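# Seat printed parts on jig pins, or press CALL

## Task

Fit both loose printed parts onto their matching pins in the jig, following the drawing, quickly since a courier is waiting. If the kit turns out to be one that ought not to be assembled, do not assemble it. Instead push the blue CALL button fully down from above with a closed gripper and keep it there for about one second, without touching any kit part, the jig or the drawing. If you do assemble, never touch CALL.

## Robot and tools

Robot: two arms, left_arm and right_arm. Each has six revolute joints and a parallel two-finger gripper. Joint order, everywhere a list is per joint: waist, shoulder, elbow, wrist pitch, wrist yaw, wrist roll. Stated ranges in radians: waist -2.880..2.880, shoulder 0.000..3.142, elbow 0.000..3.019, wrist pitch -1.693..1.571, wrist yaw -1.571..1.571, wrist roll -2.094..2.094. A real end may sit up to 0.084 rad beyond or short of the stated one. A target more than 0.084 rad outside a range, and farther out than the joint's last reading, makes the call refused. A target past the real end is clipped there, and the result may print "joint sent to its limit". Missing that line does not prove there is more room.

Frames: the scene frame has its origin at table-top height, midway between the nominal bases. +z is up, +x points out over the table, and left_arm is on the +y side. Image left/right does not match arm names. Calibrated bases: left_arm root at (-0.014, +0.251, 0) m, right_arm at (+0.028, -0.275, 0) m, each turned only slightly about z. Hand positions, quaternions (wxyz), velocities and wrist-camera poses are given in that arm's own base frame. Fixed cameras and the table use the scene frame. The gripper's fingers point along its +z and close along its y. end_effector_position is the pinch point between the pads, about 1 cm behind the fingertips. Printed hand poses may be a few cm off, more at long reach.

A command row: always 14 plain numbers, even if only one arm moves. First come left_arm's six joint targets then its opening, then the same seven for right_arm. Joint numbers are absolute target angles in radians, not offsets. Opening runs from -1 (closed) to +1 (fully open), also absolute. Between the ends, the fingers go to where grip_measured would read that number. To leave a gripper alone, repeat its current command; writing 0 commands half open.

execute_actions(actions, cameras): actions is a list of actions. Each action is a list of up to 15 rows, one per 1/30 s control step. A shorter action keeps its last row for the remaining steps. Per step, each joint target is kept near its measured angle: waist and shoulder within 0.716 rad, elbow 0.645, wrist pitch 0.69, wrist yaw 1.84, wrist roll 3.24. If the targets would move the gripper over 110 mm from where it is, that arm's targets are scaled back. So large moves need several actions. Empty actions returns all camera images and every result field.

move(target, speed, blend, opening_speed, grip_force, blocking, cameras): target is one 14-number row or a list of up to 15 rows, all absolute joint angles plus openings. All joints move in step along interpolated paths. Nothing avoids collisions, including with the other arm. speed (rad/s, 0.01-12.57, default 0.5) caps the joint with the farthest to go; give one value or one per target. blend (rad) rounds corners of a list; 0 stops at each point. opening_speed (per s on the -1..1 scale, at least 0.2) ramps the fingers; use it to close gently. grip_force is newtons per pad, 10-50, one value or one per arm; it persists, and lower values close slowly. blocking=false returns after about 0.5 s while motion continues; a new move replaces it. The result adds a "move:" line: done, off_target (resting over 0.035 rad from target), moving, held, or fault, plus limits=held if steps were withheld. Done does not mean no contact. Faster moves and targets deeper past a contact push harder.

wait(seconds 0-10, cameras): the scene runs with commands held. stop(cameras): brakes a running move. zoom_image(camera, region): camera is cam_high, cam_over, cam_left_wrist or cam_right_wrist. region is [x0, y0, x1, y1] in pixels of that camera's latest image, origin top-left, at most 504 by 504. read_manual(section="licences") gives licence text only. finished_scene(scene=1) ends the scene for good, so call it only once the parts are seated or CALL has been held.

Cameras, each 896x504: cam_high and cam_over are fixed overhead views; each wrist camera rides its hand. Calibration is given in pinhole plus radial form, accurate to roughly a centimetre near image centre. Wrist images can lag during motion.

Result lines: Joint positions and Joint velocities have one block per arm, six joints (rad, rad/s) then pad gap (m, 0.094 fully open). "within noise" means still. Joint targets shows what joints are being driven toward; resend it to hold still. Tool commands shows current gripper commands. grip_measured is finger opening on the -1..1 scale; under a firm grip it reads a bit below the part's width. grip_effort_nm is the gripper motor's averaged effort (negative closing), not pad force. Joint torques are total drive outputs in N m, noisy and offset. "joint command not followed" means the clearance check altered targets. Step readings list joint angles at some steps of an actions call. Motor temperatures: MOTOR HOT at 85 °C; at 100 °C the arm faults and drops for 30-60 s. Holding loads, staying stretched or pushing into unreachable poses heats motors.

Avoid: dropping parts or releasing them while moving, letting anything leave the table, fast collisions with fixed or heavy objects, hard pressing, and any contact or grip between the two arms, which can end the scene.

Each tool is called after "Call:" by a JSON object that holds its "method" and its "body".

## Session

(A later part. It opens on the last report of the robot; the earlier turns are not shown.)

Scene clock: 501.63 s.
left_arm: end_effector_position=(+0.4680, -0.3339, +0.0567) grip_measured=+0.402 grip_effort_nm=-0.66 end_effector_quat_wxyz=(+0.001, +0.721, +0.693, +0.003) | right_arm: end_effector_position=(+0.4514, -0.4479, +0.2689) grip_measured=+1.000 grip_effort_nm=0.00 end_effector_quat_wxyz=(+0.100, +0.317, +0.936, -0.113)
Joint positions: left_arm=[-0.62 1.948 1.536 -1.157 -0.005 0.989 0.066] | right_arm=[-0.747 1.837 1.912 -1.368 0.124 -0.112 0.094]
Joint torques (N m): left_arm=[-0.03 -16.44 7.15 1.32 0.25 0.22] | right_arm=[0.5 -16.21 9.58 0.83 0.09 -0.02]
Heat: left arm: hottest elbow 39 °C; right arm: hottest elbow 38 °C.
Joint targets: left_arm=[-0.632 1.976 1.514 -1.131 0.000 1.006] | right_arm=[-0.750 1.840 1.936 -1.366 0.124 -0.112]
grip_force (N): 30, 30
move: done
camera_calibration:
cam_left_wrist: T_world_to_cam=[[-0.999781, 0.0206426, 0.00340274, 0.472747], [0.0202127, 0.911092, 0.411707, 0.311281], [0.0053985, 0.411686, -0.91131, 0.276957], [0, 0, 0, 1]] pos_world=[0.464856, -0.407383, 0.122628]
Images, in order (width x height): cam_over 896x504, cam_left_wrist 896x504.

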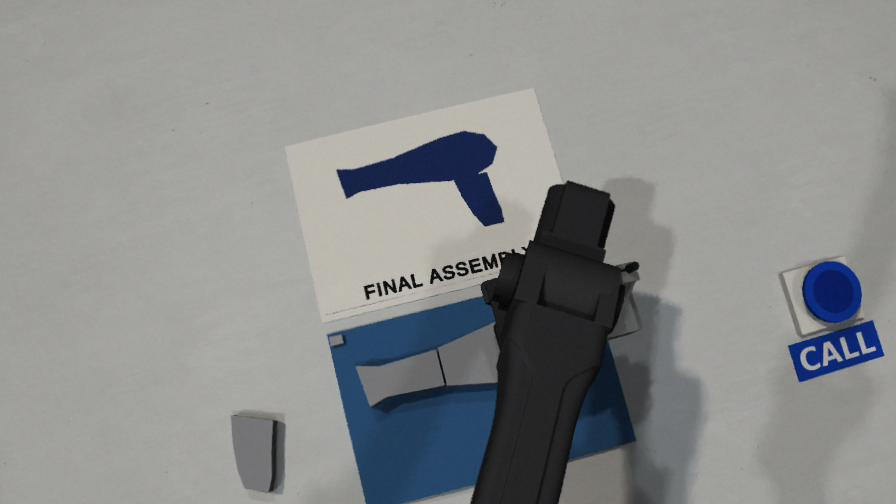

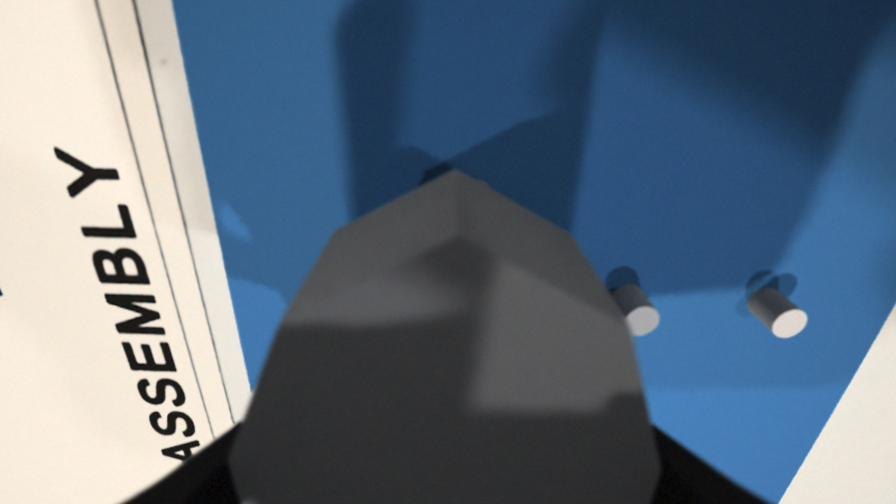

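Call:
{"method": "move", "body": {"target": [[-0.575, 1.875, 1.66, -1.31, 0.0, 0.93, 0.25, -0.75, 1.840, 1.936, -1.366, 0.124, -0.112, 1.0], [-0.6325, 1.9594, 1.534, -1.169, 0.0, 1.007, 0.25, -0.75, 1.840, 1.936, -1.366, 0.124, -0.112, 1.0]], "speed": [0.35, 0.25], "blend": [0.01, 0], "cameras": ["cam_left_wrist"]}}

Scene clock: 549.97 s.
left_arm: end_effector_position=(+0.4576, -0.3345, +0.0503) grip_measured=+0.402 grip_effort_nm=-0.66 end_effector_quat_wxyz=(-0.016, +0.727, +0.686, -0.002) | right_arm: end_effector_position=(+0.4514, -0.4479, +0.2689) grip_measured=+1.000 grip_effort_nm=0.00 end_effector_quat_wxyz=(+0.100, +0.317, +0.936, -0.113)
Joint positions: left_arm=[-0.631 1.956 1.531 -1.178 -0.001 0.997 0.066] | right_arm=[-0.747 1.837 1.912 -1.368 0.124 -0.112 0.094]
Joint torques (N m): left_arm=[0.97 -19.02 9.13 0.55 0.1 0.15] | right_arm=[0.21 -15.74 9.58 0.96 0.08 0.04]
Heat: left arm: hottest elbow 40 °C; right arm: hottest elbow 38 °C.
Joint targets: left_arm=[-0.633 1.959 1.534 -1.169 0.000 1.007] | right_arm=[-0.750 1.840 1.936 -1.366 0.124 -0.112]
grip_force (N): 30, 30
move: done
camera_calibration:
cam_left_wrist: T_world_to_cam=[[-0.998654, 0.0385775, 0.034682, 0.466315], [0.0496973, 0.903169, 0.426398, 0.297728], [-0.0148744, 0.427548, -0.90387, 0.28564], [0, 0, 0, 1]] pos_world=[0.455139, -0.409013, 0.115058]
Images, in order (width x height): cam_left_wrist 896x504.

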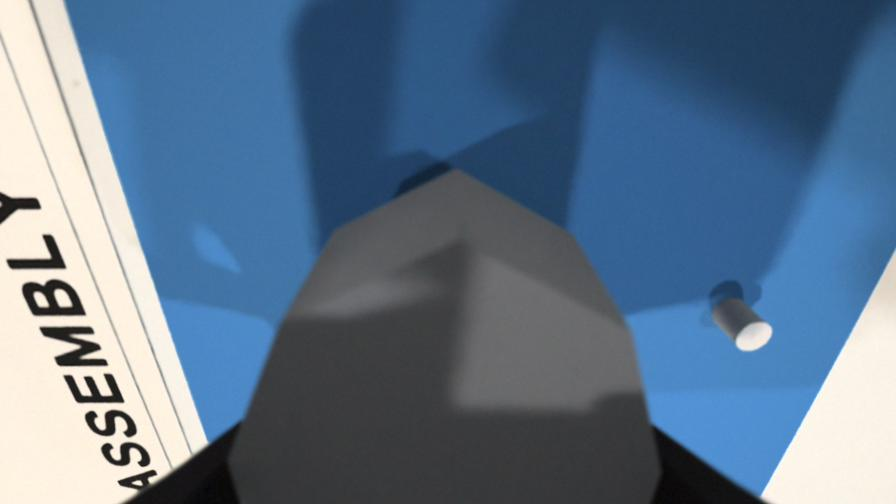

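Call:
{"method": "zoom_image", "body": {"camera": "cam_left_wrist", "region": [560, 230, 820, 400]}}

Call:
{"method": "zoom_image", "body": {"camera": "cam_left_wrist", "region": [310, 140, 610, 260]}}

Scaled by 1.938 from the camera's 896x504 image, which has a finer 1280x720 frame.

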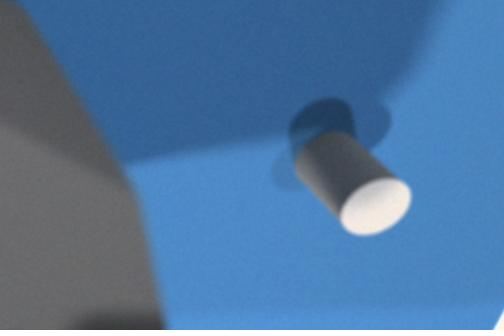

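Scaled by 1.680 from the camera's 896x504 image, which has a finer 1280x720 frame.

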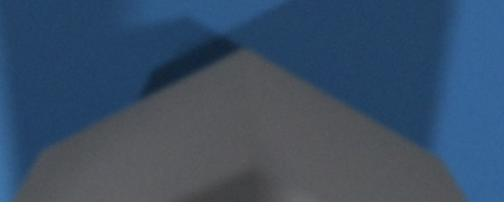

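Call:
{"method": "move", "body": {"target": [-0.6125, 1.964, 1.507, -1.131, 0.0, 1.011, 0.25, -0.75, 1.840, 1.936, -1.366, 0.124, -0.112, 1.0], "speed": 0.2, "cameras": ["cam_left_wrist"]}}

Scene clock: 568.17 s.
left_arm: end_effector_position=(+0.4608, -0.3322, +0.0432) grip_measured=+0.402 grip_effort_nm=-0.66 end_effector_quat_wxyz=(-0.007, +0.726, +0.688, -0.002) | right_arm: end_effector_position=(+0.4514, -0.4479, +0.2689) grip_measured=+1.000 grip_effort_nm=0.00 end_effector_quat_wxyz=(+0.100, +0.317, +0.936, -0.113)
Joint positions: left_arm=[-0.624 1.956 1.51 -1.14 0.001 1.002 0.066] | right_arm=[-0.747 1.837 1.912 -1.368 0.124 -0.112 0.094]
Joint torques (N m): left_arm=[1.79 -18.08 8.54 0.58 0.05 0.16] | right_arm=[0.67 -15.74 9.81 0.8 0.05 0.02]
Heat: left arm: hottest elbow 40 °C; right arm: hottest elbow 38 °C.
Joint targets: left_arm=[-0.612 1.964 1.507 -1.131 0.000 1.011] | right_arm=[-0.750 1.840 1.936 -1.366 0.124 -0.112]
grip_force (N): 30, 30
move: done
camera_calibration:
cam_left_wrist: T_world_to_cam=[[-0.999135, 0.0358479, 0.0210714, 0.469469], [0.0413654, 0.908539, 0.415746, 0.30467], [-0.00424055, 0.416258, -0.909237, 0.2699], [0, 0, 0, 1]] pos_world=[0.457604, -0.405983, 0.108845]
Images, in order (width x height): cam_left_wrist 896x504.

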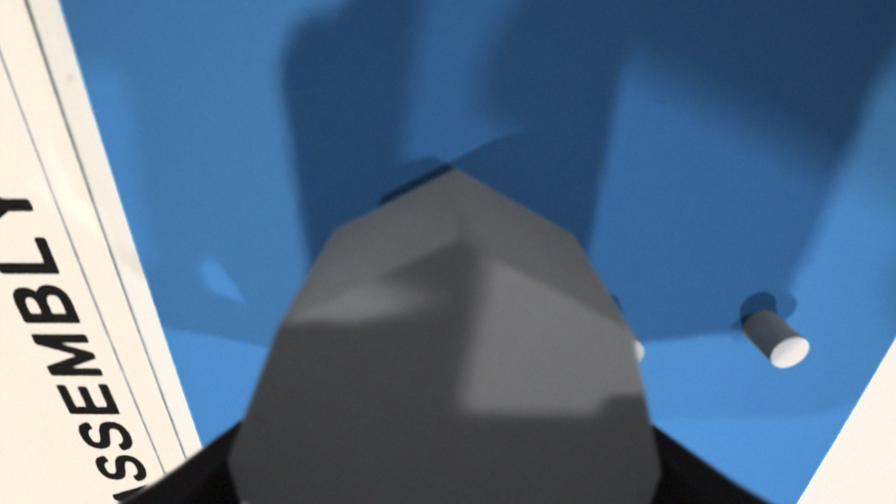

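Call:
{"method": "zoom_image", "body": {"camera": "cam_left_wrist", "region": [560, 230, 820, 400]}}

Call:
{"method": "zoom_image", "body": {"camera": "cam_left_wrist", "region": [310, 140, 610, 260]}}

Scaled by 1.938 from the camera's 896x504 image, which has a finer 1280x720 frame.

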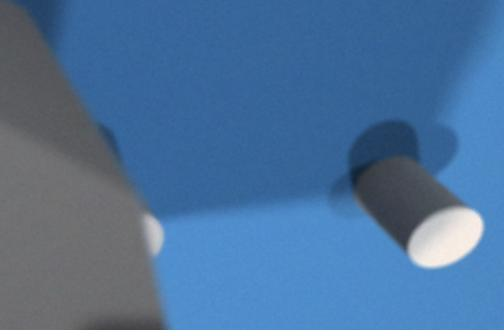

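Scaled by 1.680 from the camera's 896x504 image, which has a finer 1280x720 frame.

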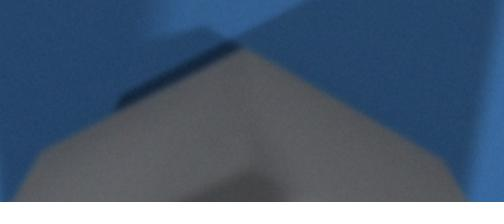

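Call:
{"method": "move", "body": {"target": [-0.609, 1.985, 1.507, -1.114, 0.0, 1.013, 0.25, -0.75, 1.840, 1.936, -1.366, 0.124, -0.112, 1.0], "speed": 0.1, "cameras": ["cam_left_wrist"]}}

Scene clock: 604.37 s.
left_arm: end_effector_position=(+0.4649, -0.3322, +0.0392) grip_measured=+0.402 grip_effort_nm=-0.66 end_effector_quat_wxyz=(-0.003, +0.726, +0.688, -0.001) | right_arm: end_effector_position=(+0.4514, -0.4479, +0.2689) grip_measured=+1.000 grip_effort_nm=0.00 end_effector_quat_wxyz=(+0.100, +0.317, +0.936, -0.113)
Joint positions: left_arm=[-0.619 1.964 1.51 -1.124 0.001 1.005 0.066] | right_arm=[-0.747 1.837 1.912 -1.368 0.124 -0.112 0.094]
Joint torques (N m): left_arm=[1.61 -17.14 8.55 0.69 0.04 0.12] | right_arm=[0.97 -16.21 9.69 0.8 0.07 0.01]
Heat: left arm: hottest elbow 39 °C; right arm: hottest elbow 39 °C.
Joint targets: left_arm=[-0.609 1.985 1.507 -1.114 0.000 1.013] | right_arm=[-0.750 1.840 1.936 -1.366 0.124 -0.112]
grip_force (N): 30, 30
move: done
camera_calibration:
cam_left_wrist: T_world_to_cam=[[-0.9993, 0.0347599, 0.0138049, 0.473609], [0.0373612, 0.910734, 0.411299, 0.308889], [0.00172413, 0.411527, -0.911396, 0.26193], [0, 0, 0, 1]] pos_world=[0.461285, -0.40557, 0.105138]
Images, in order (width x height): cam_left_wrist 896x504.

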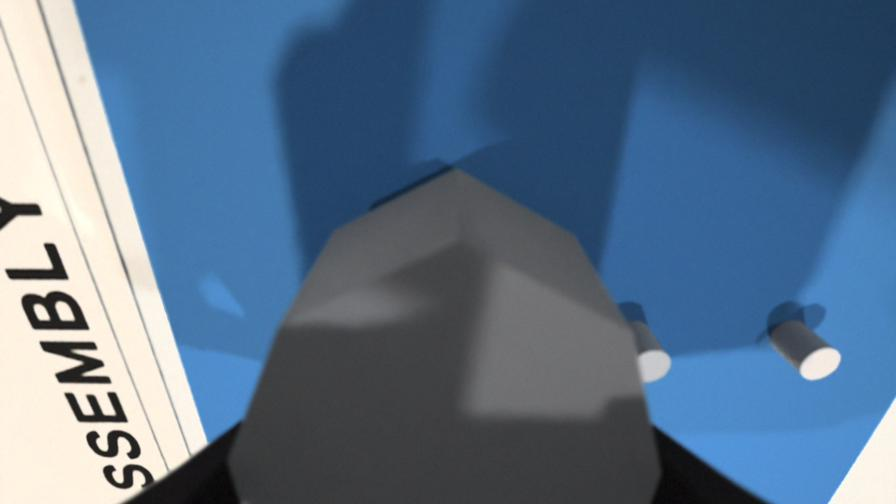

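Call:
{"method": "zoom_image", "body": {"camera": "cam_left_wrist", "region": [590, 260, 850, 430]}}

Call:
{"method": "zoom_image", "body": {"camera": "cam_left_wrist", "region": [310, 140, 610, 260]}}

Scaled by 1.938 from the camera's 896x504 image, which has a finer 1280x720 frame.

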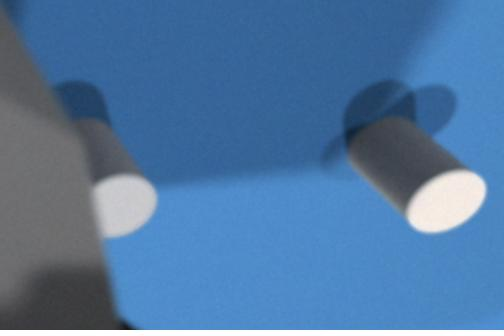

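Scaled by 1.680 from the camera's 896x504 image, which has a finer 1280x720 frame.

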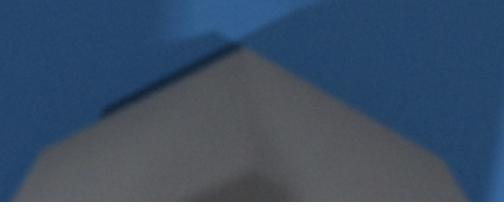

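Call:
{"method": "move", "body": {"target": [-0.6095, 1.997, 1.488, -1.085, 0.0, 1.013, 0.25, -0.75, 1.840, 1.936, -1.366, 0.124, -0.112, 1.0], "speed": 0.06, "cameras": ["cam_left_wrist"]}}

Scene clock: 623.47 s.
left_arm: end_effector_position=(+0.4659, -0.3334, +0.0287) grip_measured=+0.402 grip_effort_nm=-0.66 end_effector_quat_wxyz=(+0.002, +0.726, +0.688, -0.002) | right_arm: end_effector_position=(+0.4514, -0.4479, +0.2689) grip_measured=+1.000 grip_effort_nm=0.00 end_effector_quat_wxyz=(+0.100, +0.317, +0.936, -0.113)
Joint positions: left_arm=[-0.619 1.974 1.497 -1.091 0.004 1.006 0.066] | right_arm=[-0.747 1.837 1.912 -1.368 0.124 -0.112 0.094]
Joint torques (N m): left_arm=[1.49 -16.97 7.97 0.5 -0.1 0.11] | right_arm=[-0.09 -15.79 9.63 0.84 0.06 0.03]
Heat: left arm: hottest elbow 39 °C; right arm: hottest elbow 39 °C.
Joint targets: left_arm=[-0.609 1.997 1.488 -1.085 0.000 1.013] | right_arm=[-0.750 1.840 1.936 -1.366 0.124 -0.112]
grip_force (N): 30, 30
move: done
camera_calibration:
cam_left_wrist: T_world_to_cam=[[-0.999331, 0.0355986, 0.00836684, 0.475327], [0.0359408, 0.913904, 0.404336, 0.316122], [0.00674731, 0.404366, -0.914572, 0.248344], [0, 0, 0, 1]] pos_world=[0.461972, -0.406249, 0.0953321]
Images, in order (width x height): cam_left_wrist 896x504.

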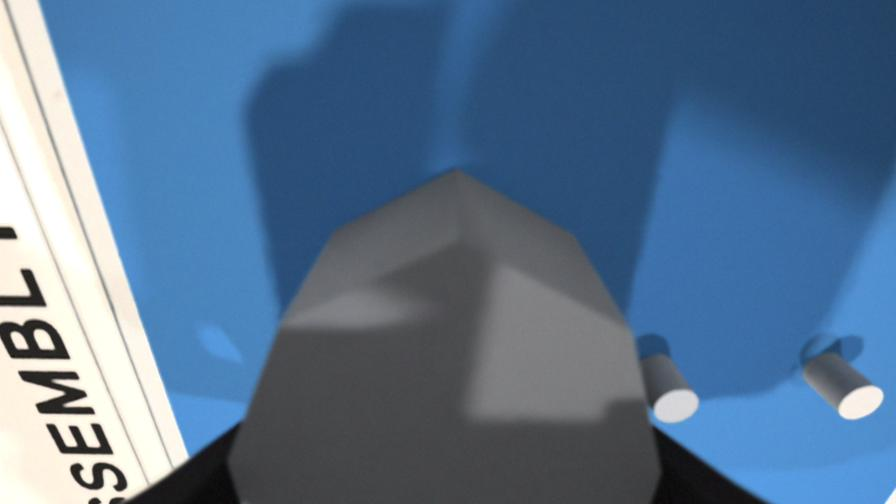

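Call:
{"method": "move", "body": {"target": [[-0.6095, 2.000, 1.474, -1.066, 0.0, 1.013, 0.25, -0.75, 1.840, 1.936, -1.366, 0.124, -0.112, 1.0]], "speed": 0.06, "cameras": ["cam_left_wrist", "cam_over"]}}

Scene clock: 635.63 s.
left_arm: end_effector_position=(+0.4658, -0.3333, +0.0280) grip_measured=+0.402 grip_effort_nm=-0.66 end_effector_quat_wxyz=(+0.002, +0.726, +0.688, -0.002) | right_arm: end_effector_position=(+0.4514, -0.4479, +0.2689) grip_measured=+1.000 grip_effort_nm=0.00 end_effector_quat_wxyz=(+0.100, +0.317, +0.936, -0.113)
Joint positions: left_arm=[-0.619 1.974 1.495 -1.087 0.004 1.006 0.066] | right_arm=[-0.747 1.837 1.912 -1.368 0.124 -0.112 0.094]
Joint torques (N m): left_arm=[1.67 -16.73 6.99 1.17 -0.09 0.12] | right_arm=[0.38 -15.85 9.63 0.73 0.09 -0.01]
Heat: left arm: hottest elbow 39 °C; right arm: hottest elbow 39 °C.
Joint targets: left_arm=[-0.609 2.000 1.474 -1.066 0.000 1.013] | right_arm=[-0.750 1.840 1.936 -1.366 0.124 -0.112]
grip_force (N): 30, 30
move: done
camera_calibration:
cam_left_wrist: T_world_to_cam=[[-0.99934, 0.035611, 0.00712739, 0.475354], [0.0354577, 0.914267, 0.403558, 0.316801], [0.00785475, 0.403544, -0.914927, 0.246759], [0, 0, 0, 1]] pos_world=[0.461869, -0.406146, 0.0945309]
Images, in order (width x height): cam_over 896x504, cam_left_wrist 896x504.

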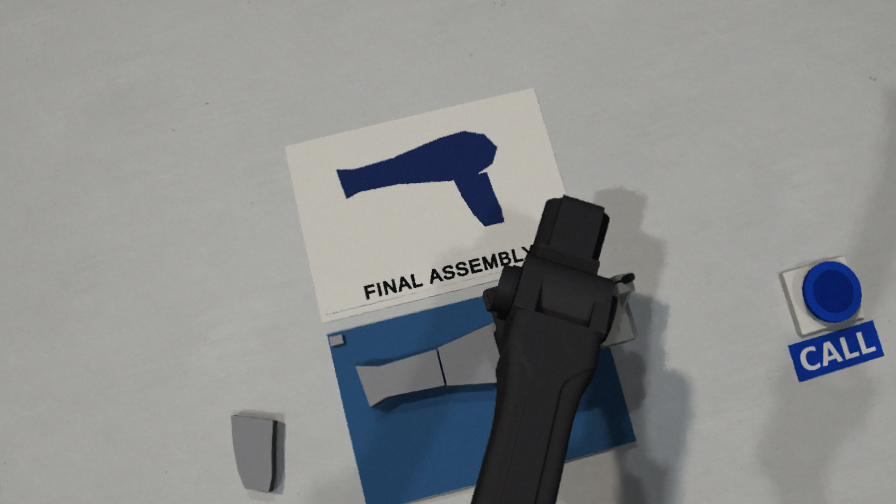

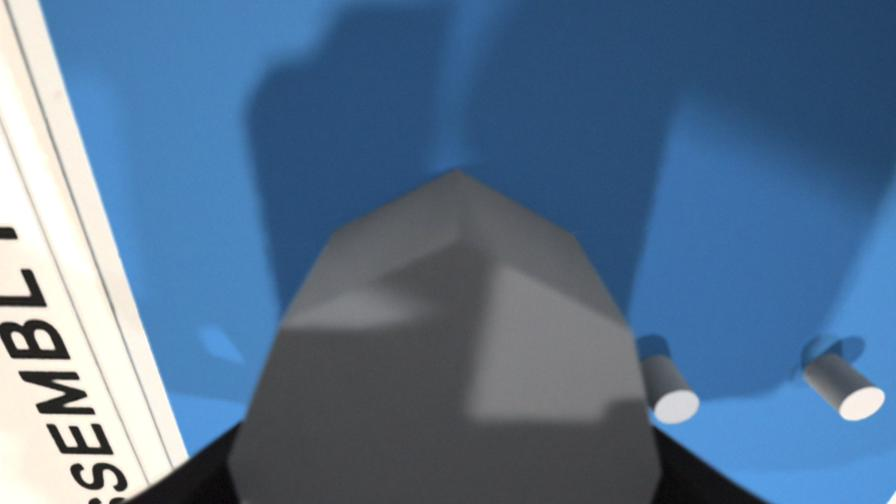

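Call:
{"method": "move", "body": {"target": [[-0.6095, 1.949, 1.545, -1.109, 0.0, 1.013, 0.25, -0.75, 1.840, 1.936, -1.366, 0.124, -0.112, 1.0], [-0.6095, 1.949, 1.545, -1.109, 0.0, 1.013, 0.445, -0.75, 1.840, 1.936, -1.366, 0.124, -0.112, 1.0]], "speed": 0.15, "opening_speed": 0.3, "cameras": ["cam_left_wrist"]}}

Scene clock: 657.30 s.
left_arm: end_effector_position=(+0.4646, -0.3314, +0.0306) grip_measured=+0.442 grip_effort_nm=0.14 end_effector_quat_wxyz=(-0.001, +0.726, +0.688, -0.001) | right_arm: end_effector_position=(+0.4514, -0.4479, +0.2689) grip_measured=+1.000 grip_effort_nm=0.00 end_effector_quat_wxyz=(+0.100, +0.317, +0.936, -0.113)
Joint positions: left_arm=[-0.618 1.97 1.496 -1.1 0.002 1.006 0.068] | right_arm=[-0.747 1.837 1.912 -1.368 0.124 -0.112 0.094]
Joint torques (N m): left_arm=[1.73 -21.25 12.94 -0.21 0 0.11] | right_arm=[0.09 -15.91 9.73 0.77 0.12 0.02]
Heat: left arm: hottest elbow 39 °C; right arm: hottest elbow 39 °C.
Joint targets: left_arm=[-0.609 1.949 1.545 -1.109 0.000 1.013] | right_arm=[-0.750 1.840 1.936 -1.366 0.124 -0.112]
grip_force (N): 30, 30
move: off_target (left_arm); target 2's new numbers were sent with left_arm's elbow 0.049 rad from that target; left_arm: the elbow is farthest, 0.049 rad from its target
camera_calibration:
cam_left_wrist: T_world_to_cam=[[-0.999325, 0.0347897, 0.0118343, 0.473602], [0.0365864, 0.911819, 0.408959, 0.312553], [0.00343684, 0.409116, -0.912476, 0.252239], [0, 0, 0, 1]] pos_world=[0.46098, -0.404663, 0.0967359]
Images, in order (width x height): cam_left_wrist 896x504.

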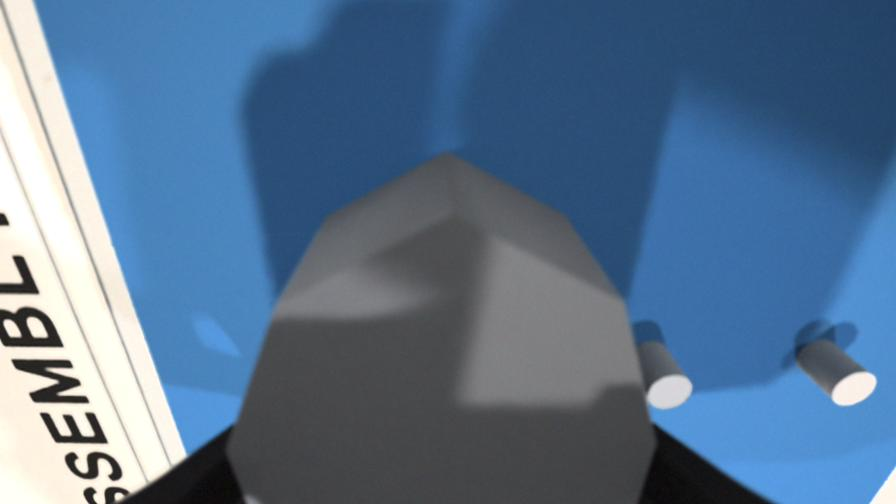

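Call:
{"method": "move", "body": {"target": [[-0.6095, 1.9055, 1.5896, -1.181, 0.0, 1.013, 0.445, -0.75, 1.840, 1.936, -1.366, 0.124, -0.112, 1.0]], "speed": 0.15, "cameras": ["cam_left_wrist"]}}

Scene clock: 660.27 s.
left_arm: end_effector_position=(+0.4688, -0.3344, +0.0759) grip_measured=+0.443 grip_effort_nm=0.13 end_effector_quat_wxyz=(+0.012, +0.726, +0.688, +0.001) | right_arm: end_effector_position=(+0.4514, -0.4479, +0.2689) grip_measured=+1.000 grip_effort_nm=0.00 end_effector_quat_wxyz=(+0.100, +0.317, +0.936, -0.113)
Joint positions: left_arm=[-0.618 1.918 1.543 -1.173 0.002 1.006 0.068] | right_arm=[-0.747 1.837 1.912 -1.368 0.124 -0.112 0.094]
Joint torques (N m): left_arm=[1.44 -19.84 13.14 -0.08 0.03 0.14] | right_arm=[0.15 -15.91 9.76 0.77 0.1 0.01]
Heat: left arm: hottest elbow 40 °C; right arm: hottest elbow 39 °C.
Joint targets: left_arm=[-0.609 1.906 1.590 -1.181 0.000 1.013] | right_arm=[-0.750 1.840 1.936 -1.366 0.124 -0.112]
grip_force (N): 30, 30
move: off_target (left_arm); left_arm: the elbow is farthest, 0.046 rad from its target
camera_calibration:
cam_left_wrist: T_world_to_cam=[[-0.999336, 0.0347656, -0.0109267, 0.479114], [0.0276118, 0.918024, 0.395563, 0.303875], [0.0237829, 0.394998, -0.918374, 0.281017], [0, 0, 0, 1]] pos_world=[0.463722, -0.406622, 0.143112]
Images, in order (width x height): cam_left_wrist 896x504.

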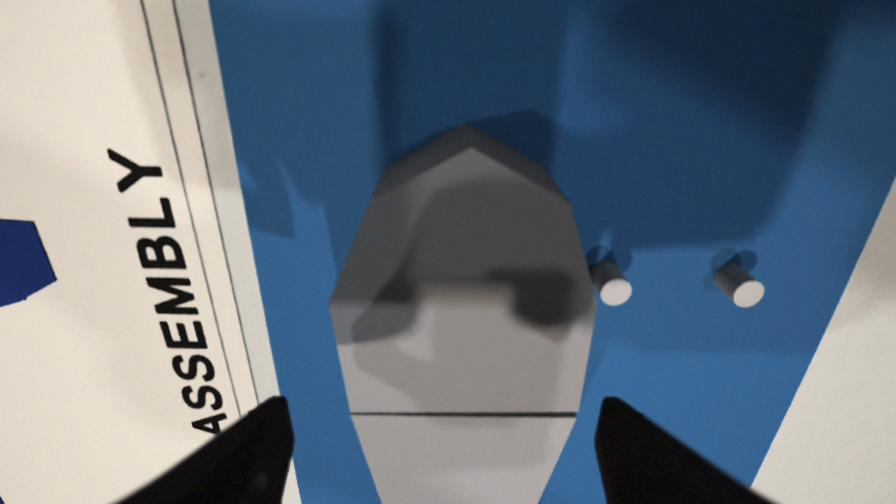

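Call:
{"method": "move", "body": {"target": [[-0.055, 1.560, 1.288, -1.294, 0.0, 0.254, 1.0, -0.75, 1.840, 1.936, -1.366, 0.124, -0.112, 1.0]], "speed": 0.8, "cameras": ["cam_left_wrist", "cam_over"]}}

Scene clock: 710.60 s.
left_arm: end_effector_position=(+0.4584, -0.0224, +0.1569) grip_measured=+0.998 grip_effort_nm=0.13 end_effector_quat_wxyz=(+0.004, +0.155, +0.988, +0.001) | right_arm: end_effector_position=(+0.4514, -0.4479, +0.2689) grip_measured=+1.000 grip_effort_nm=0.00 end_effector_quat_wxyz=(+0.100, +0.317, +0.936, -0.113)
Joint positions: left_arm=[-0.048 1.57 1.293 -1.286 0 0.264 0.094] | right_arm=[-0.747 1.837 1.912 -1.368 0.124 -0.112 0.094]
Joint torques (N m): left_arm=[0.21 -14.27 9.01 -0.05 0.04 -0.04] | right_arm=[0.21 -15.85 9.63 0.77 0.09 0.01]
Heat: left arm: hottest elbow 43 °C; right arm: hottest elbow 39 °C.
Joint targets: left_arm=[-0.055 1.560 1.288 -1.294 0.000 0.254] | right_arm=[-0.750 1.840 1.936 -1.366 0.124 -0.112]
grip_force (N): 30, 30
move: done
camera_calibration:
cam_left_wrist: T_world_to_cam=[[-0.289149, -0.957266, 0.00583629, 0.108335], [-0.875966, 0.267041, 0.401713, 0.384399], [-0.386105, 0.111043, -0.915747, 0.41352], [0, 0, 0, 1]] pos_world=[0.527708, -0.0448631, 0.223629]
Images, in order (width x height): cam_over 896x504, cam_left_wrist 896x504.

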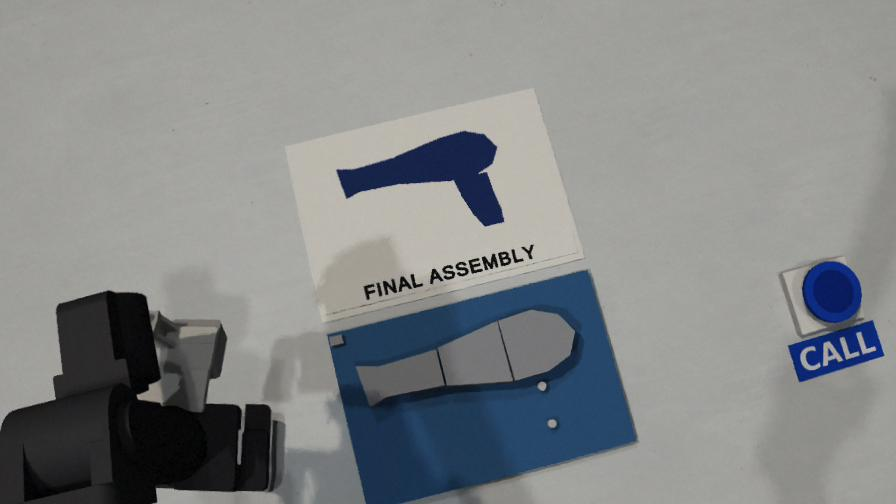

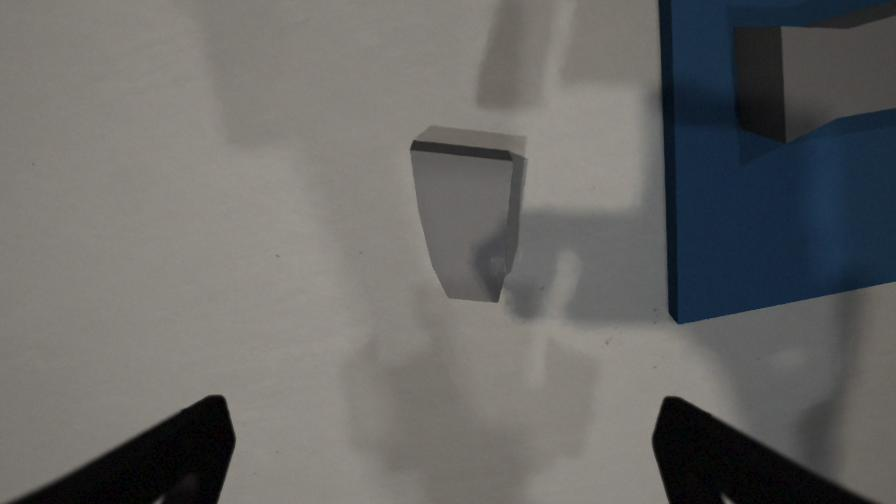

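Call:
{"method": "zoom_image", "body": {"camera": "cam_left_wrist", "region": [380, 110, 560, 320]}}

Call:
{"method": "zoom_image", "body": {"camera": "cam_over", "region": [430, 290, 610, 450]}}

Scaled by 2.400 from the camera's 896x504 image, which has a finer 1280x720 frame.

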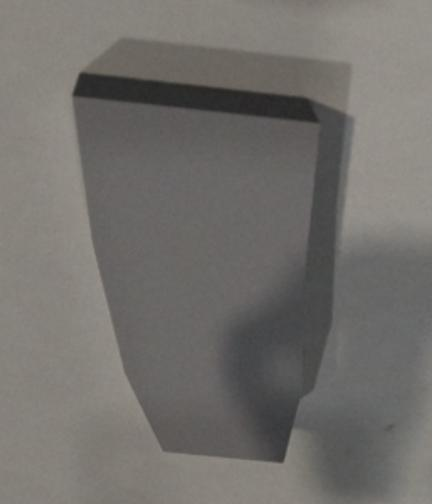

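Scaled by 2.800 from the camera's 896x504 image, which has a finer 1280x720 frame.

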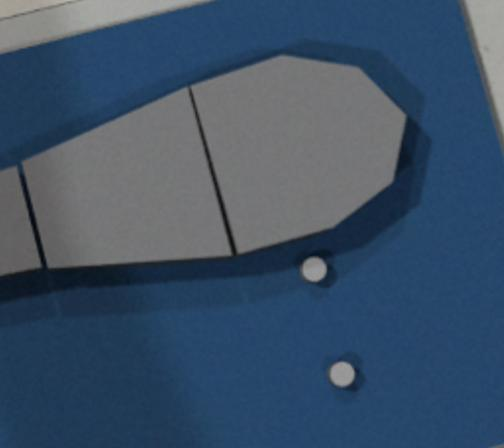

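Call:
{"method": "move", "body": {"target": [[-0.075, 1.711, 1.113, -0.985, 0.0, 0.220, 1.0, -0.75, 1.840, 1.936, -1.366, 0.124, -0.112, 1.0]], "speed": 0.4, "cameras": ["cam_left_wrist"]}}

Scene clock: 749.00 s.
left_arm: end_effector_position=(+0.4538, -0.0303, +0.0394) grip_measured=+0.998 grip_effort_nm=0.13 end_effector_quat_wxyz=(-0.003, +0.147, +0.989, +0.000) | right_arm: end_effector_position=(+0.4514, -0.4479, +0.2689) grip_measured=+1.000 grip_effort_nm=0.00 end_effector_quat_wxyz=(+0.100, +0.317, +0.936, -0.113)
Joint positions: left_arm=[-0.066 1.698 1.116 -0.995 0 0.229 0.094] | right_arm=[-0.747 1.837 1.912 -1.368 0.124 -0.112 0.094]
Joint torques (N m): left_arm=[0.09 -12.75 7.95 0.61 0.03 -0.07] | right_arm=[0.15 -15.85 9.72 0.62 0.1 -0.02]
Heat: left arm: hottest elbow 42 °C; right arm: hottest elbow 39 °C.
Joint targets: left_arm=[-0.075 1.711 1.113 -0.985 0.000 0.220] | right_arm=[-0.750 1.840 1.936 -1.366 0.124 -0.112]
grip_force (N): 30, 30
move: done
camera_calibration:
cam_left_wrist: T_world_to_cam=[[-0.273372, -0.961865, 0.00912239, 0.0925893], [-0.87429, 0.252414, 0.414612, 0.427921], [-0.401104, 0.105368, -0.909953, 0.311445], [0, 0, 0, 1]] pos_world=[0.52436, -0.0517712, 0.105134]
Images, in order (width x height): cam_left_wrist 896x504.

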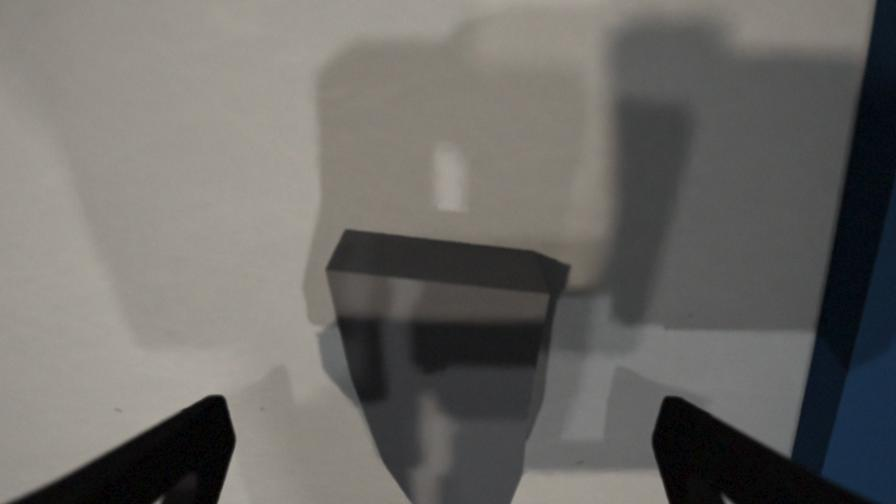

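Call:
{"method": "move", "body": {"target": [[-0.075, 1.743, 1.092, -0.932, 0.0, 0.220, 1.0, -0.75, 1.840, 1.936, -1.366, 0.124, -0.112, 1.0], [-0.075, 1.743, 1.092, -0.932, 0.0, 0.220, -0.25, -0.75, 1.840, 1.936, -1.366, 0.124, -0.112, 1.0]], "speed": 0.2, "grip_force": 30, "opening_speed": 0.7, "cameras": ["cam_left_wrist", "cam_over"]}}

Scene clock: 763.20 s.
left_arm: end_effector_position=(+0.4549, -0.0306, +0.0209) grip_measured=-0.105 grip_effort_nm=-0.60 end_effector_quat_wxyz=(-0.001, +0.147, +0.989, +0.000) | right_arm: end_effector_position=(+0.4514, -0.4479, +0.2689) grip_measured=+1.000 grip_effort_nm=0.00 end_effector_quat_wxyz=(+0.100, +0.317, +0.936, -0.113)
Joint positions: left_arm=[-0.066 1.727 1.096 -0.941 0 0.229 0.042] | right_arm=[-0.747 1.837 1.912 -1.368 0.124 -0.112 0.094]
Joint torques (N m): left_arm=[-0.09 -12.86 7.68 0.59 0.03 -0.04] | right_arm=[0.03 -15.62 9.65 0.8 0.1 0.03]
Heat: left arm: hottest elbow 41 °C; right arm: hottest elbow 39 °C.
Joint targets: left_arm=[-0.075 1.743 1.092 -0.932 0.000 0.220] | right_arm=[-0.750 1.840 1.936 -1.366 0.124 -0.112]
grip_force (N): 30, 30
move: done
camera_calibration:
cam_left_wrist: T_world_to_cam=[[-0.273021, -0.961975, 0.00800936, 0.0926849], [-0.876612, 0.252206, 0.409809, 0.43779], [-0.396246, 0.104866, -0.912136, 0.292922], [0, 0, 0, 1]] pos_world=[0.525146, -0.0519704, 0.0870325]
Images, in order (width x height): cam_over 896x504, cam_left_wrist 896x504.

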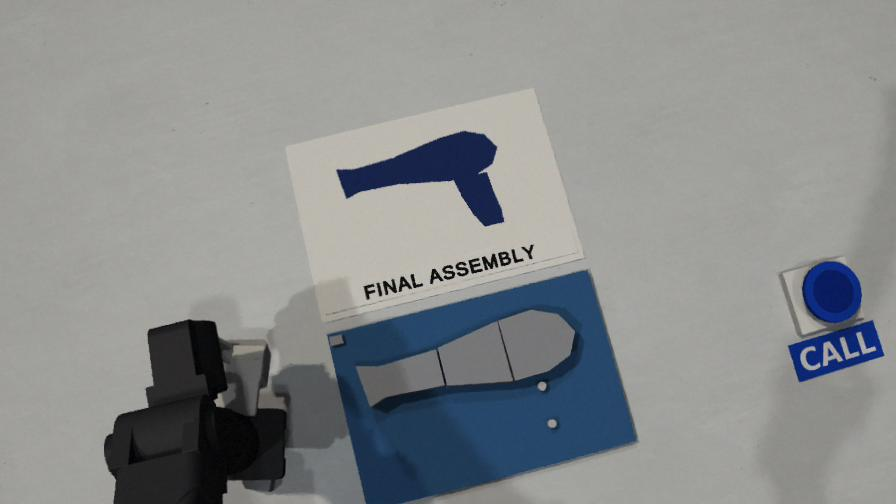

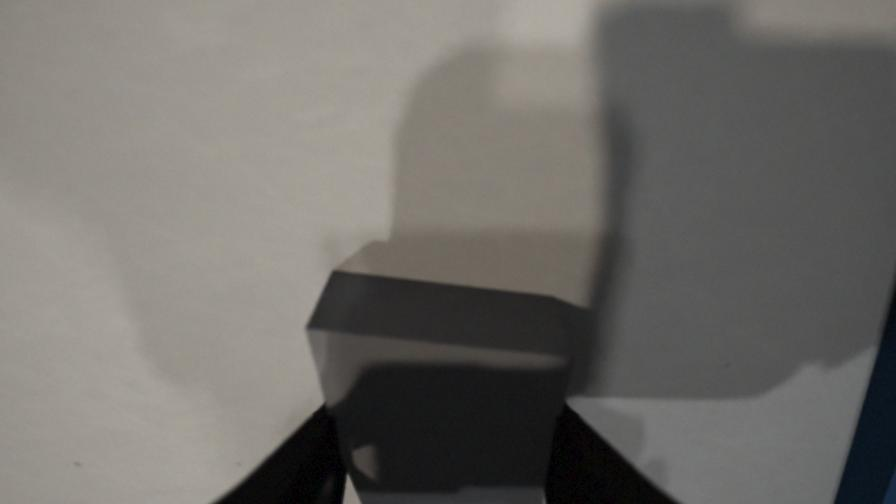

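Call:
{"method": "zoom_image", "body": {"camera": "cam_left_wrist", "region": [280, 240, 620, 504]}}

Scaled by 1.482 from the camera's 896x504 image, which has a finer 1280x720 frame.

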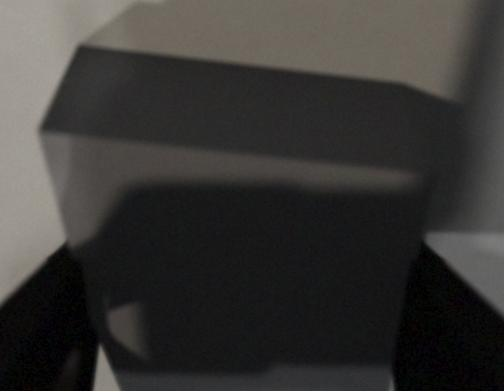

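Call:
{"method": "zoom_image", "body": {"camera": "cam_over", "region": [430, 120, 520, 235]}}

Call:
{"method": "zoom_image", "body": {"camera": "cam_over", "region": [490, 300, 590, 440]}}

Scaled by 4.383 from the camera's 896x504 image, which has a finer 1280x720 frame.

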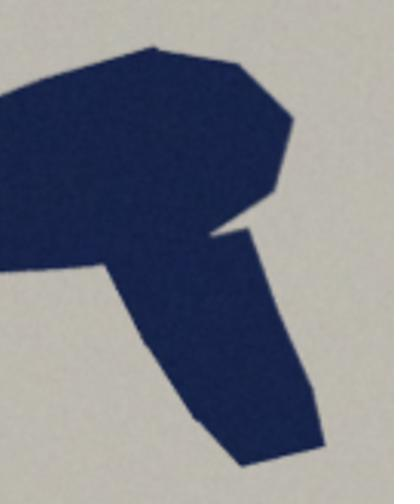

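Scaled by 3.600 from the camera's 896x504 image, which has a finer 1280x720 frame.

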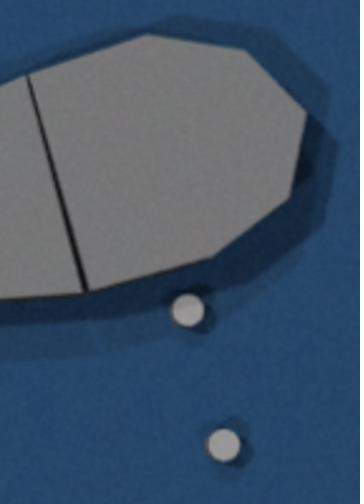

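Call:
{"method": "move", "body": {"target": [[-0.075, 1.613, 1.236, -1.135, 0.0, 0.220, -0.25, -0.75, 1.840, 1.936, -1.366, 0.124, -0.112, 1.0], [-0.707, 1.829, 1.438, -1.157, 0.0, -0.7695, -0.25, -0.75, 1.840, 1.936, -1.366, 0.124, -0.112, 1.0]], "speed": [0.4, 0.7], "blend": [0.02, 0], "cameras": ["cam_left_wrist", "cam_over"]}}

Scene clock: 819.97 s.
left_arm: end_effector_position=(+0.3947, -0.3432, +0.0733) grip_measured=-0.107 grip_effort_nm=-0.66 end_effector_quat_wxyz=(-0.004, -0.023, +1.000, +0.004) | right_arm: end_effector_position=(+0.4514, -0.4479, +0.2689) grip_measured=+1.000 grip_effort_nm=0.00 end_effector_quat_wxyz=(+0.100, +0.317, +0.936, -0.113)
Joint positions: left_arm=[-0.715 1.814 1.381 -1.148 0 -0.76 0.042] | right_arm=[-0.747 1.837 1.912 -1.368 0.124 -0.112 0.094]
Joint torques (N m): left_arm=[1.38 -15.44 13.76 -0.08 -0.06 -0.06] | right_arm=[-0.03 -15.62 9.68 0.77 0.1 0.04]
Heat: left arm: hottest elbow 39 °C; right arm: hottest elbow 40 °C.
Joint targets: left_arm=[-0.707 1.829 1.438 -1.157 0.000 -0.769] | right_arm=[-0.750 1.840 1.936 -1.366 0.124 -0.112]
grip_force (N): 30, 30
move: off_target (left_arm); left_arm: the elbow is farthest, 0.057 rad from its target
camera_calibration:
cam_left_wrist: T_world_to_cam=[[0.0633326, -0.997992, 0.000443648, -0.369412], [-0.907488, -0.0574042, 0.416137, 0.347877], [-0.415277, -0.0267577, -0.909302, 0.311807], [0, 0, 0, 1]] pos_world=[0.468576, -0.340357, 0.138926]
Images, in order (width x height): cam_over 896x504, cam_left_wrist 896x504.

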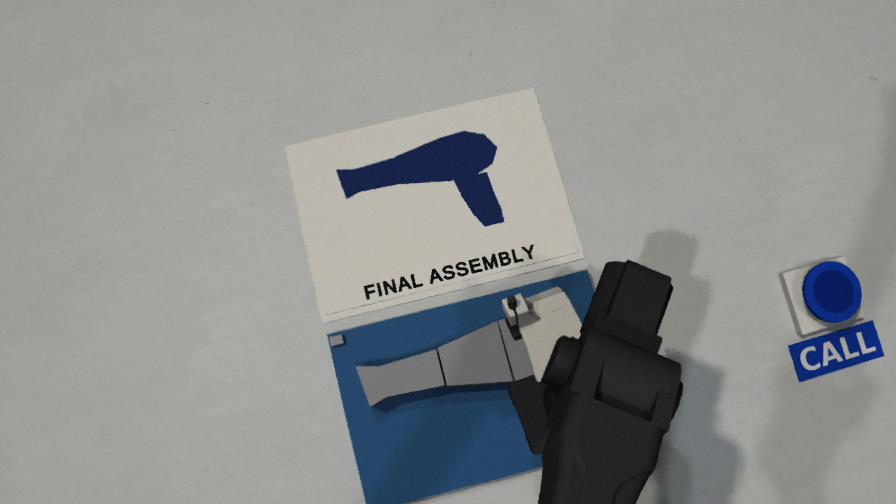

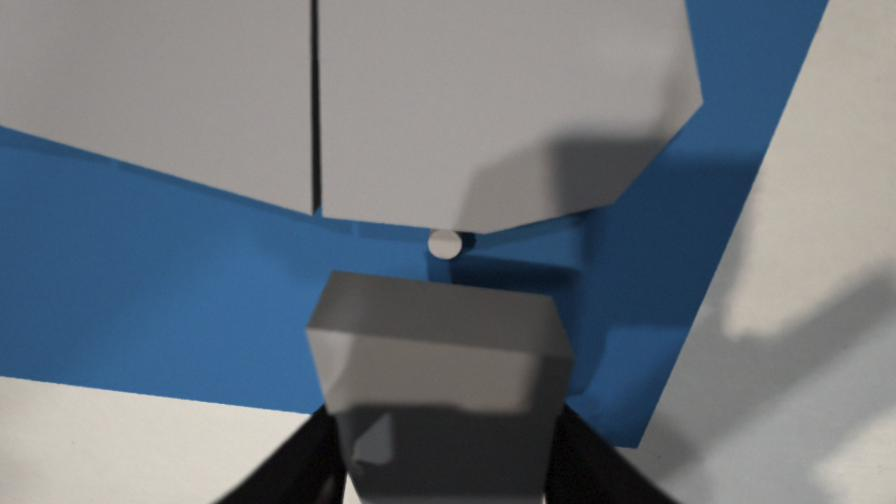

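Call:
{"method": "zoom_image", "body": {"camera": "cam_left_wrist", "region": [280, 180, 640, 380]}}

Scaled by 1.400 from the camera's 896x504 image, which has a finer 1280x720 frame.

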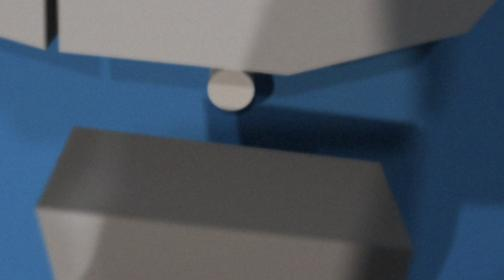

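Call:
{"method": "zoom_image", "body": {"camera": "cam_left_wrist", "region": [0, 340, 330, 460]}}

Call:
{"method": "zoom_image", "body": {"camera": "cam_left_wrist", "region": [560, 380, 700, 470]}}

Call:
{"method": "zoom_image", "body": {"camera": "cam_left_wrist", "region": [270, 0, 370, 240]}}

Scaled by 1.527 from the camera's 896x504 image, which has a finer 1280x720 frame.

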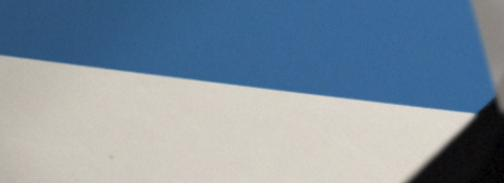

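Scaled by 3.600 from the camera's 896x504 image, which has a finer 1280x720 frame.

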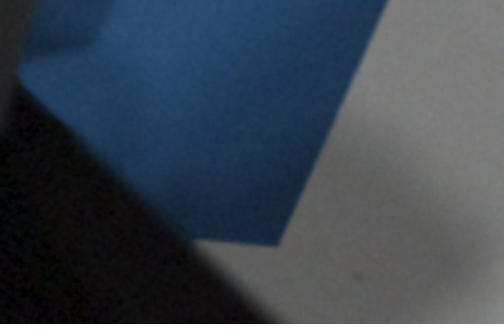

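Scaled by 2.100 from the camera's 896x504 image, which has a finer 1280x720 frame.

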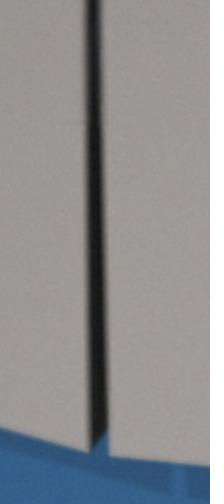

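Call:
{"method": "move", "body": {"target": [[-0.695, 1.848, 1.370, -1.110, 0.0, -0.7476, -0.25, -0.75, 1.840, 1.936, -1.366, 0.124, -0.112, 1.0]], "speed": 0.15, "cameras": ["cam_left_wrist"]}}

Scene clock: 871.53 s.
left_arm: end_effector_position=(+0.4005, -0.3399, +0.0611) grip_measured=-0.107 grip_effort_nm=-0.66 end_effector_quat_wxyz=(-0.003, -0.027, +1.000, +0.003) | right_arm: end_effector_position=(+0.4514, -0.4479, +0.2689) grip_measured=+1.000 grip_effort_nm=0.00 end_effector_quat_wxyz=(+0.100, +0.317, +0.936, -0.113)
Joint positions: left_arm=[-0.703 1.832 1.372 -1.119 0 -0.757 0.042] | right_arm=[-0.747 1.837 1.912 -1.368 0.124 -0.112 0.094]
Joint torques (N m): left_arm=[1.55 -15.56 8.64 0.68 -0.08 0.13] | right_arm=[0.15 -15.74 9.66 0.79 0.05 -0.01]
Heat: left arm: hottest elbow 43 °C; right arm: hottest elbow 40 °C.
Joint targets: left_arm=[-0.695 1.848 1.370 -1.110 0.000 -0.748] | right_arm=[-0.750 1.840 1.936 -1.366 0.124 -0.112]
grip_force (N): 30, 30
move: done
camera_calibration:
cam_left_wrist: T_world_to_cam=[[0.0724742, -0.997369, 0.00183478, -0.370068], [-0.907544, -0.0651839, 0.414868, 0.355799], [-0.413657, -0.0317324, -0.90988, 0.300872], [0, 0, 0, 1]] pos_world=[0.474181, -0.336354, 0.126827]
Images, in order (width x height): cam_left_wrist 896x504.

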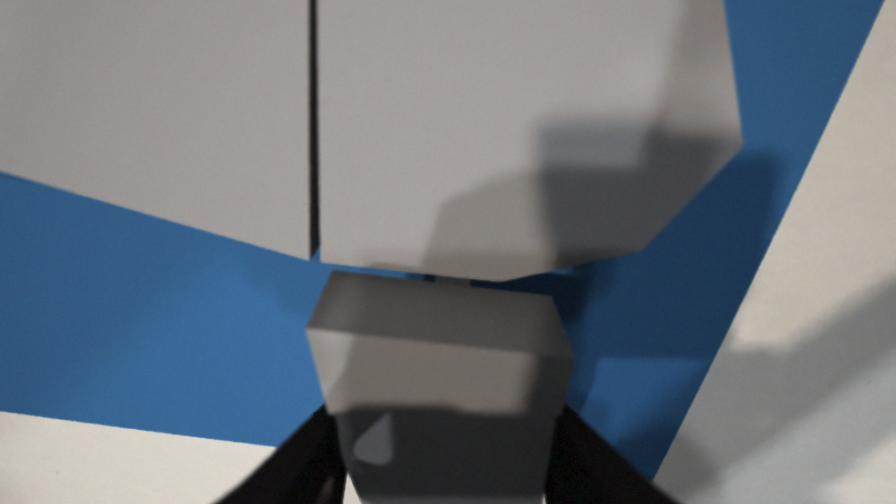

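Call:
{"method": "zoom_image", "body": {"camera": "cam_left_wrist", "region": [280, 220, 640, 380]}}

Scaled by 1.400 from the camera's 896x504 image, which has a finer 1280x720 frame.

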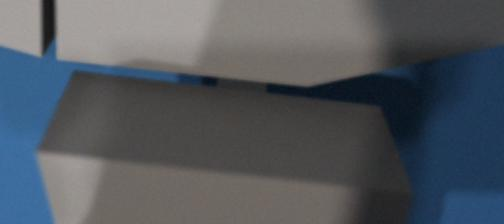

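Call:
{"method": "move", "body": {"target": [[-0.695, 1.870, 1.351, -1.071, 0.0, -0.7476, -0.25, -0.75, 1.840, 1.936, -1.366, 0.124, -0.112, 1.0]], "speed": 0.08, "cameras": ["cam_left_wrist"]}}

Scene clock: 891.77 s.
left_arm: end_effector_position=(+0.4005, -0.3399, +0.0444) grip_measured=-0.107 grip_effort_nm=-0.66 end_effector_quat_wxyz=(-0.004, -0.027, +1.000, +0.004) | right_arm: end_effector_position=(+0.4514, -0.4479, +0.2689) grip_measured=+1.000 grip_effort_nm=0.00 end_effector_quat_wxyz=(+0.100, +0.317, +0.936, -0.113)
Joint positions: left_arm=[-0.703 1.854 1.354 -1.083 0 -0.757 0.042] | right_arm=[-0.747 1.837 1.912 -1.368 0.124 -0.112 0.094]
Joint torques (N m): left_arm=[1.2 -15.85 8.36 0.66 -0.08 0.13] | right_arm=[0.5 -16.15 9.59 0.77 0.07 0.02]
Heat: left arm: hottest elbow 43 °C; right arm: hottest elbow 40 °C.
Joint targets: left_arm=[-0.695 1.870 1.351 -1.071 0.000 -0.748] | right_arm=[-0.750 1.840 1.936 -1.366 0.124 -0.112]
grip_force (N): 30, 30
move: done
camera_calibration:
cam_left_wrist: T_world_to_cam=[[0.0720997, -0.997397, 0.000229227, -0.369803], [-0.906839, -0.0654577, 0.416364, 0.362307], [-0.415265, -0.0302276, -0.909198, 0.286728], [0, 0, 0, 1]] pos_world=[0.474285, -0.336458, 0.109926]
Images, in order (width x height): cam_left_wrist 896x504.

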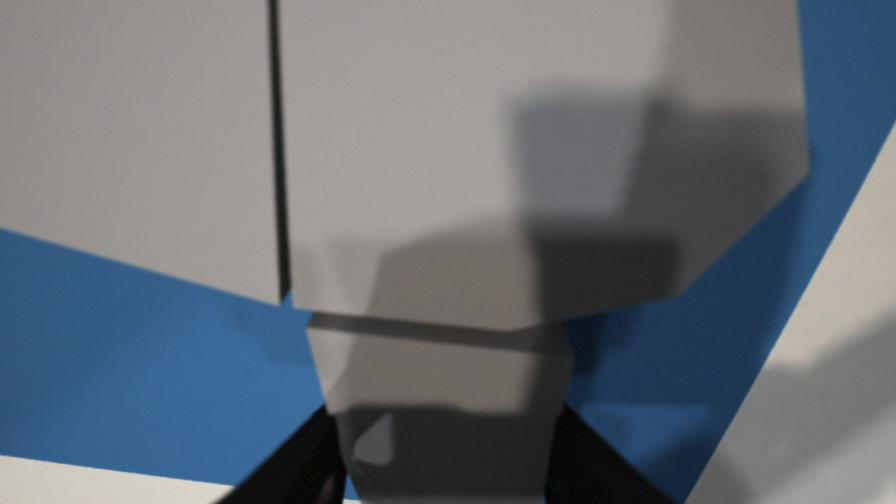

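Call:
{"method": "zoom_image", "body": {"camera": "cam_left_wrist", "region": [270, 270, 630, 400]}}

Scaled by 1.400 from the camera's 896x504 image, which has a finer 1280x720 frame.

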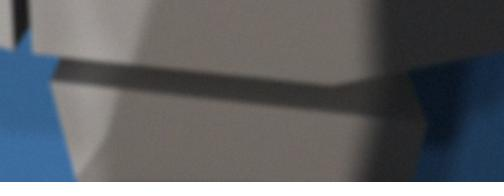

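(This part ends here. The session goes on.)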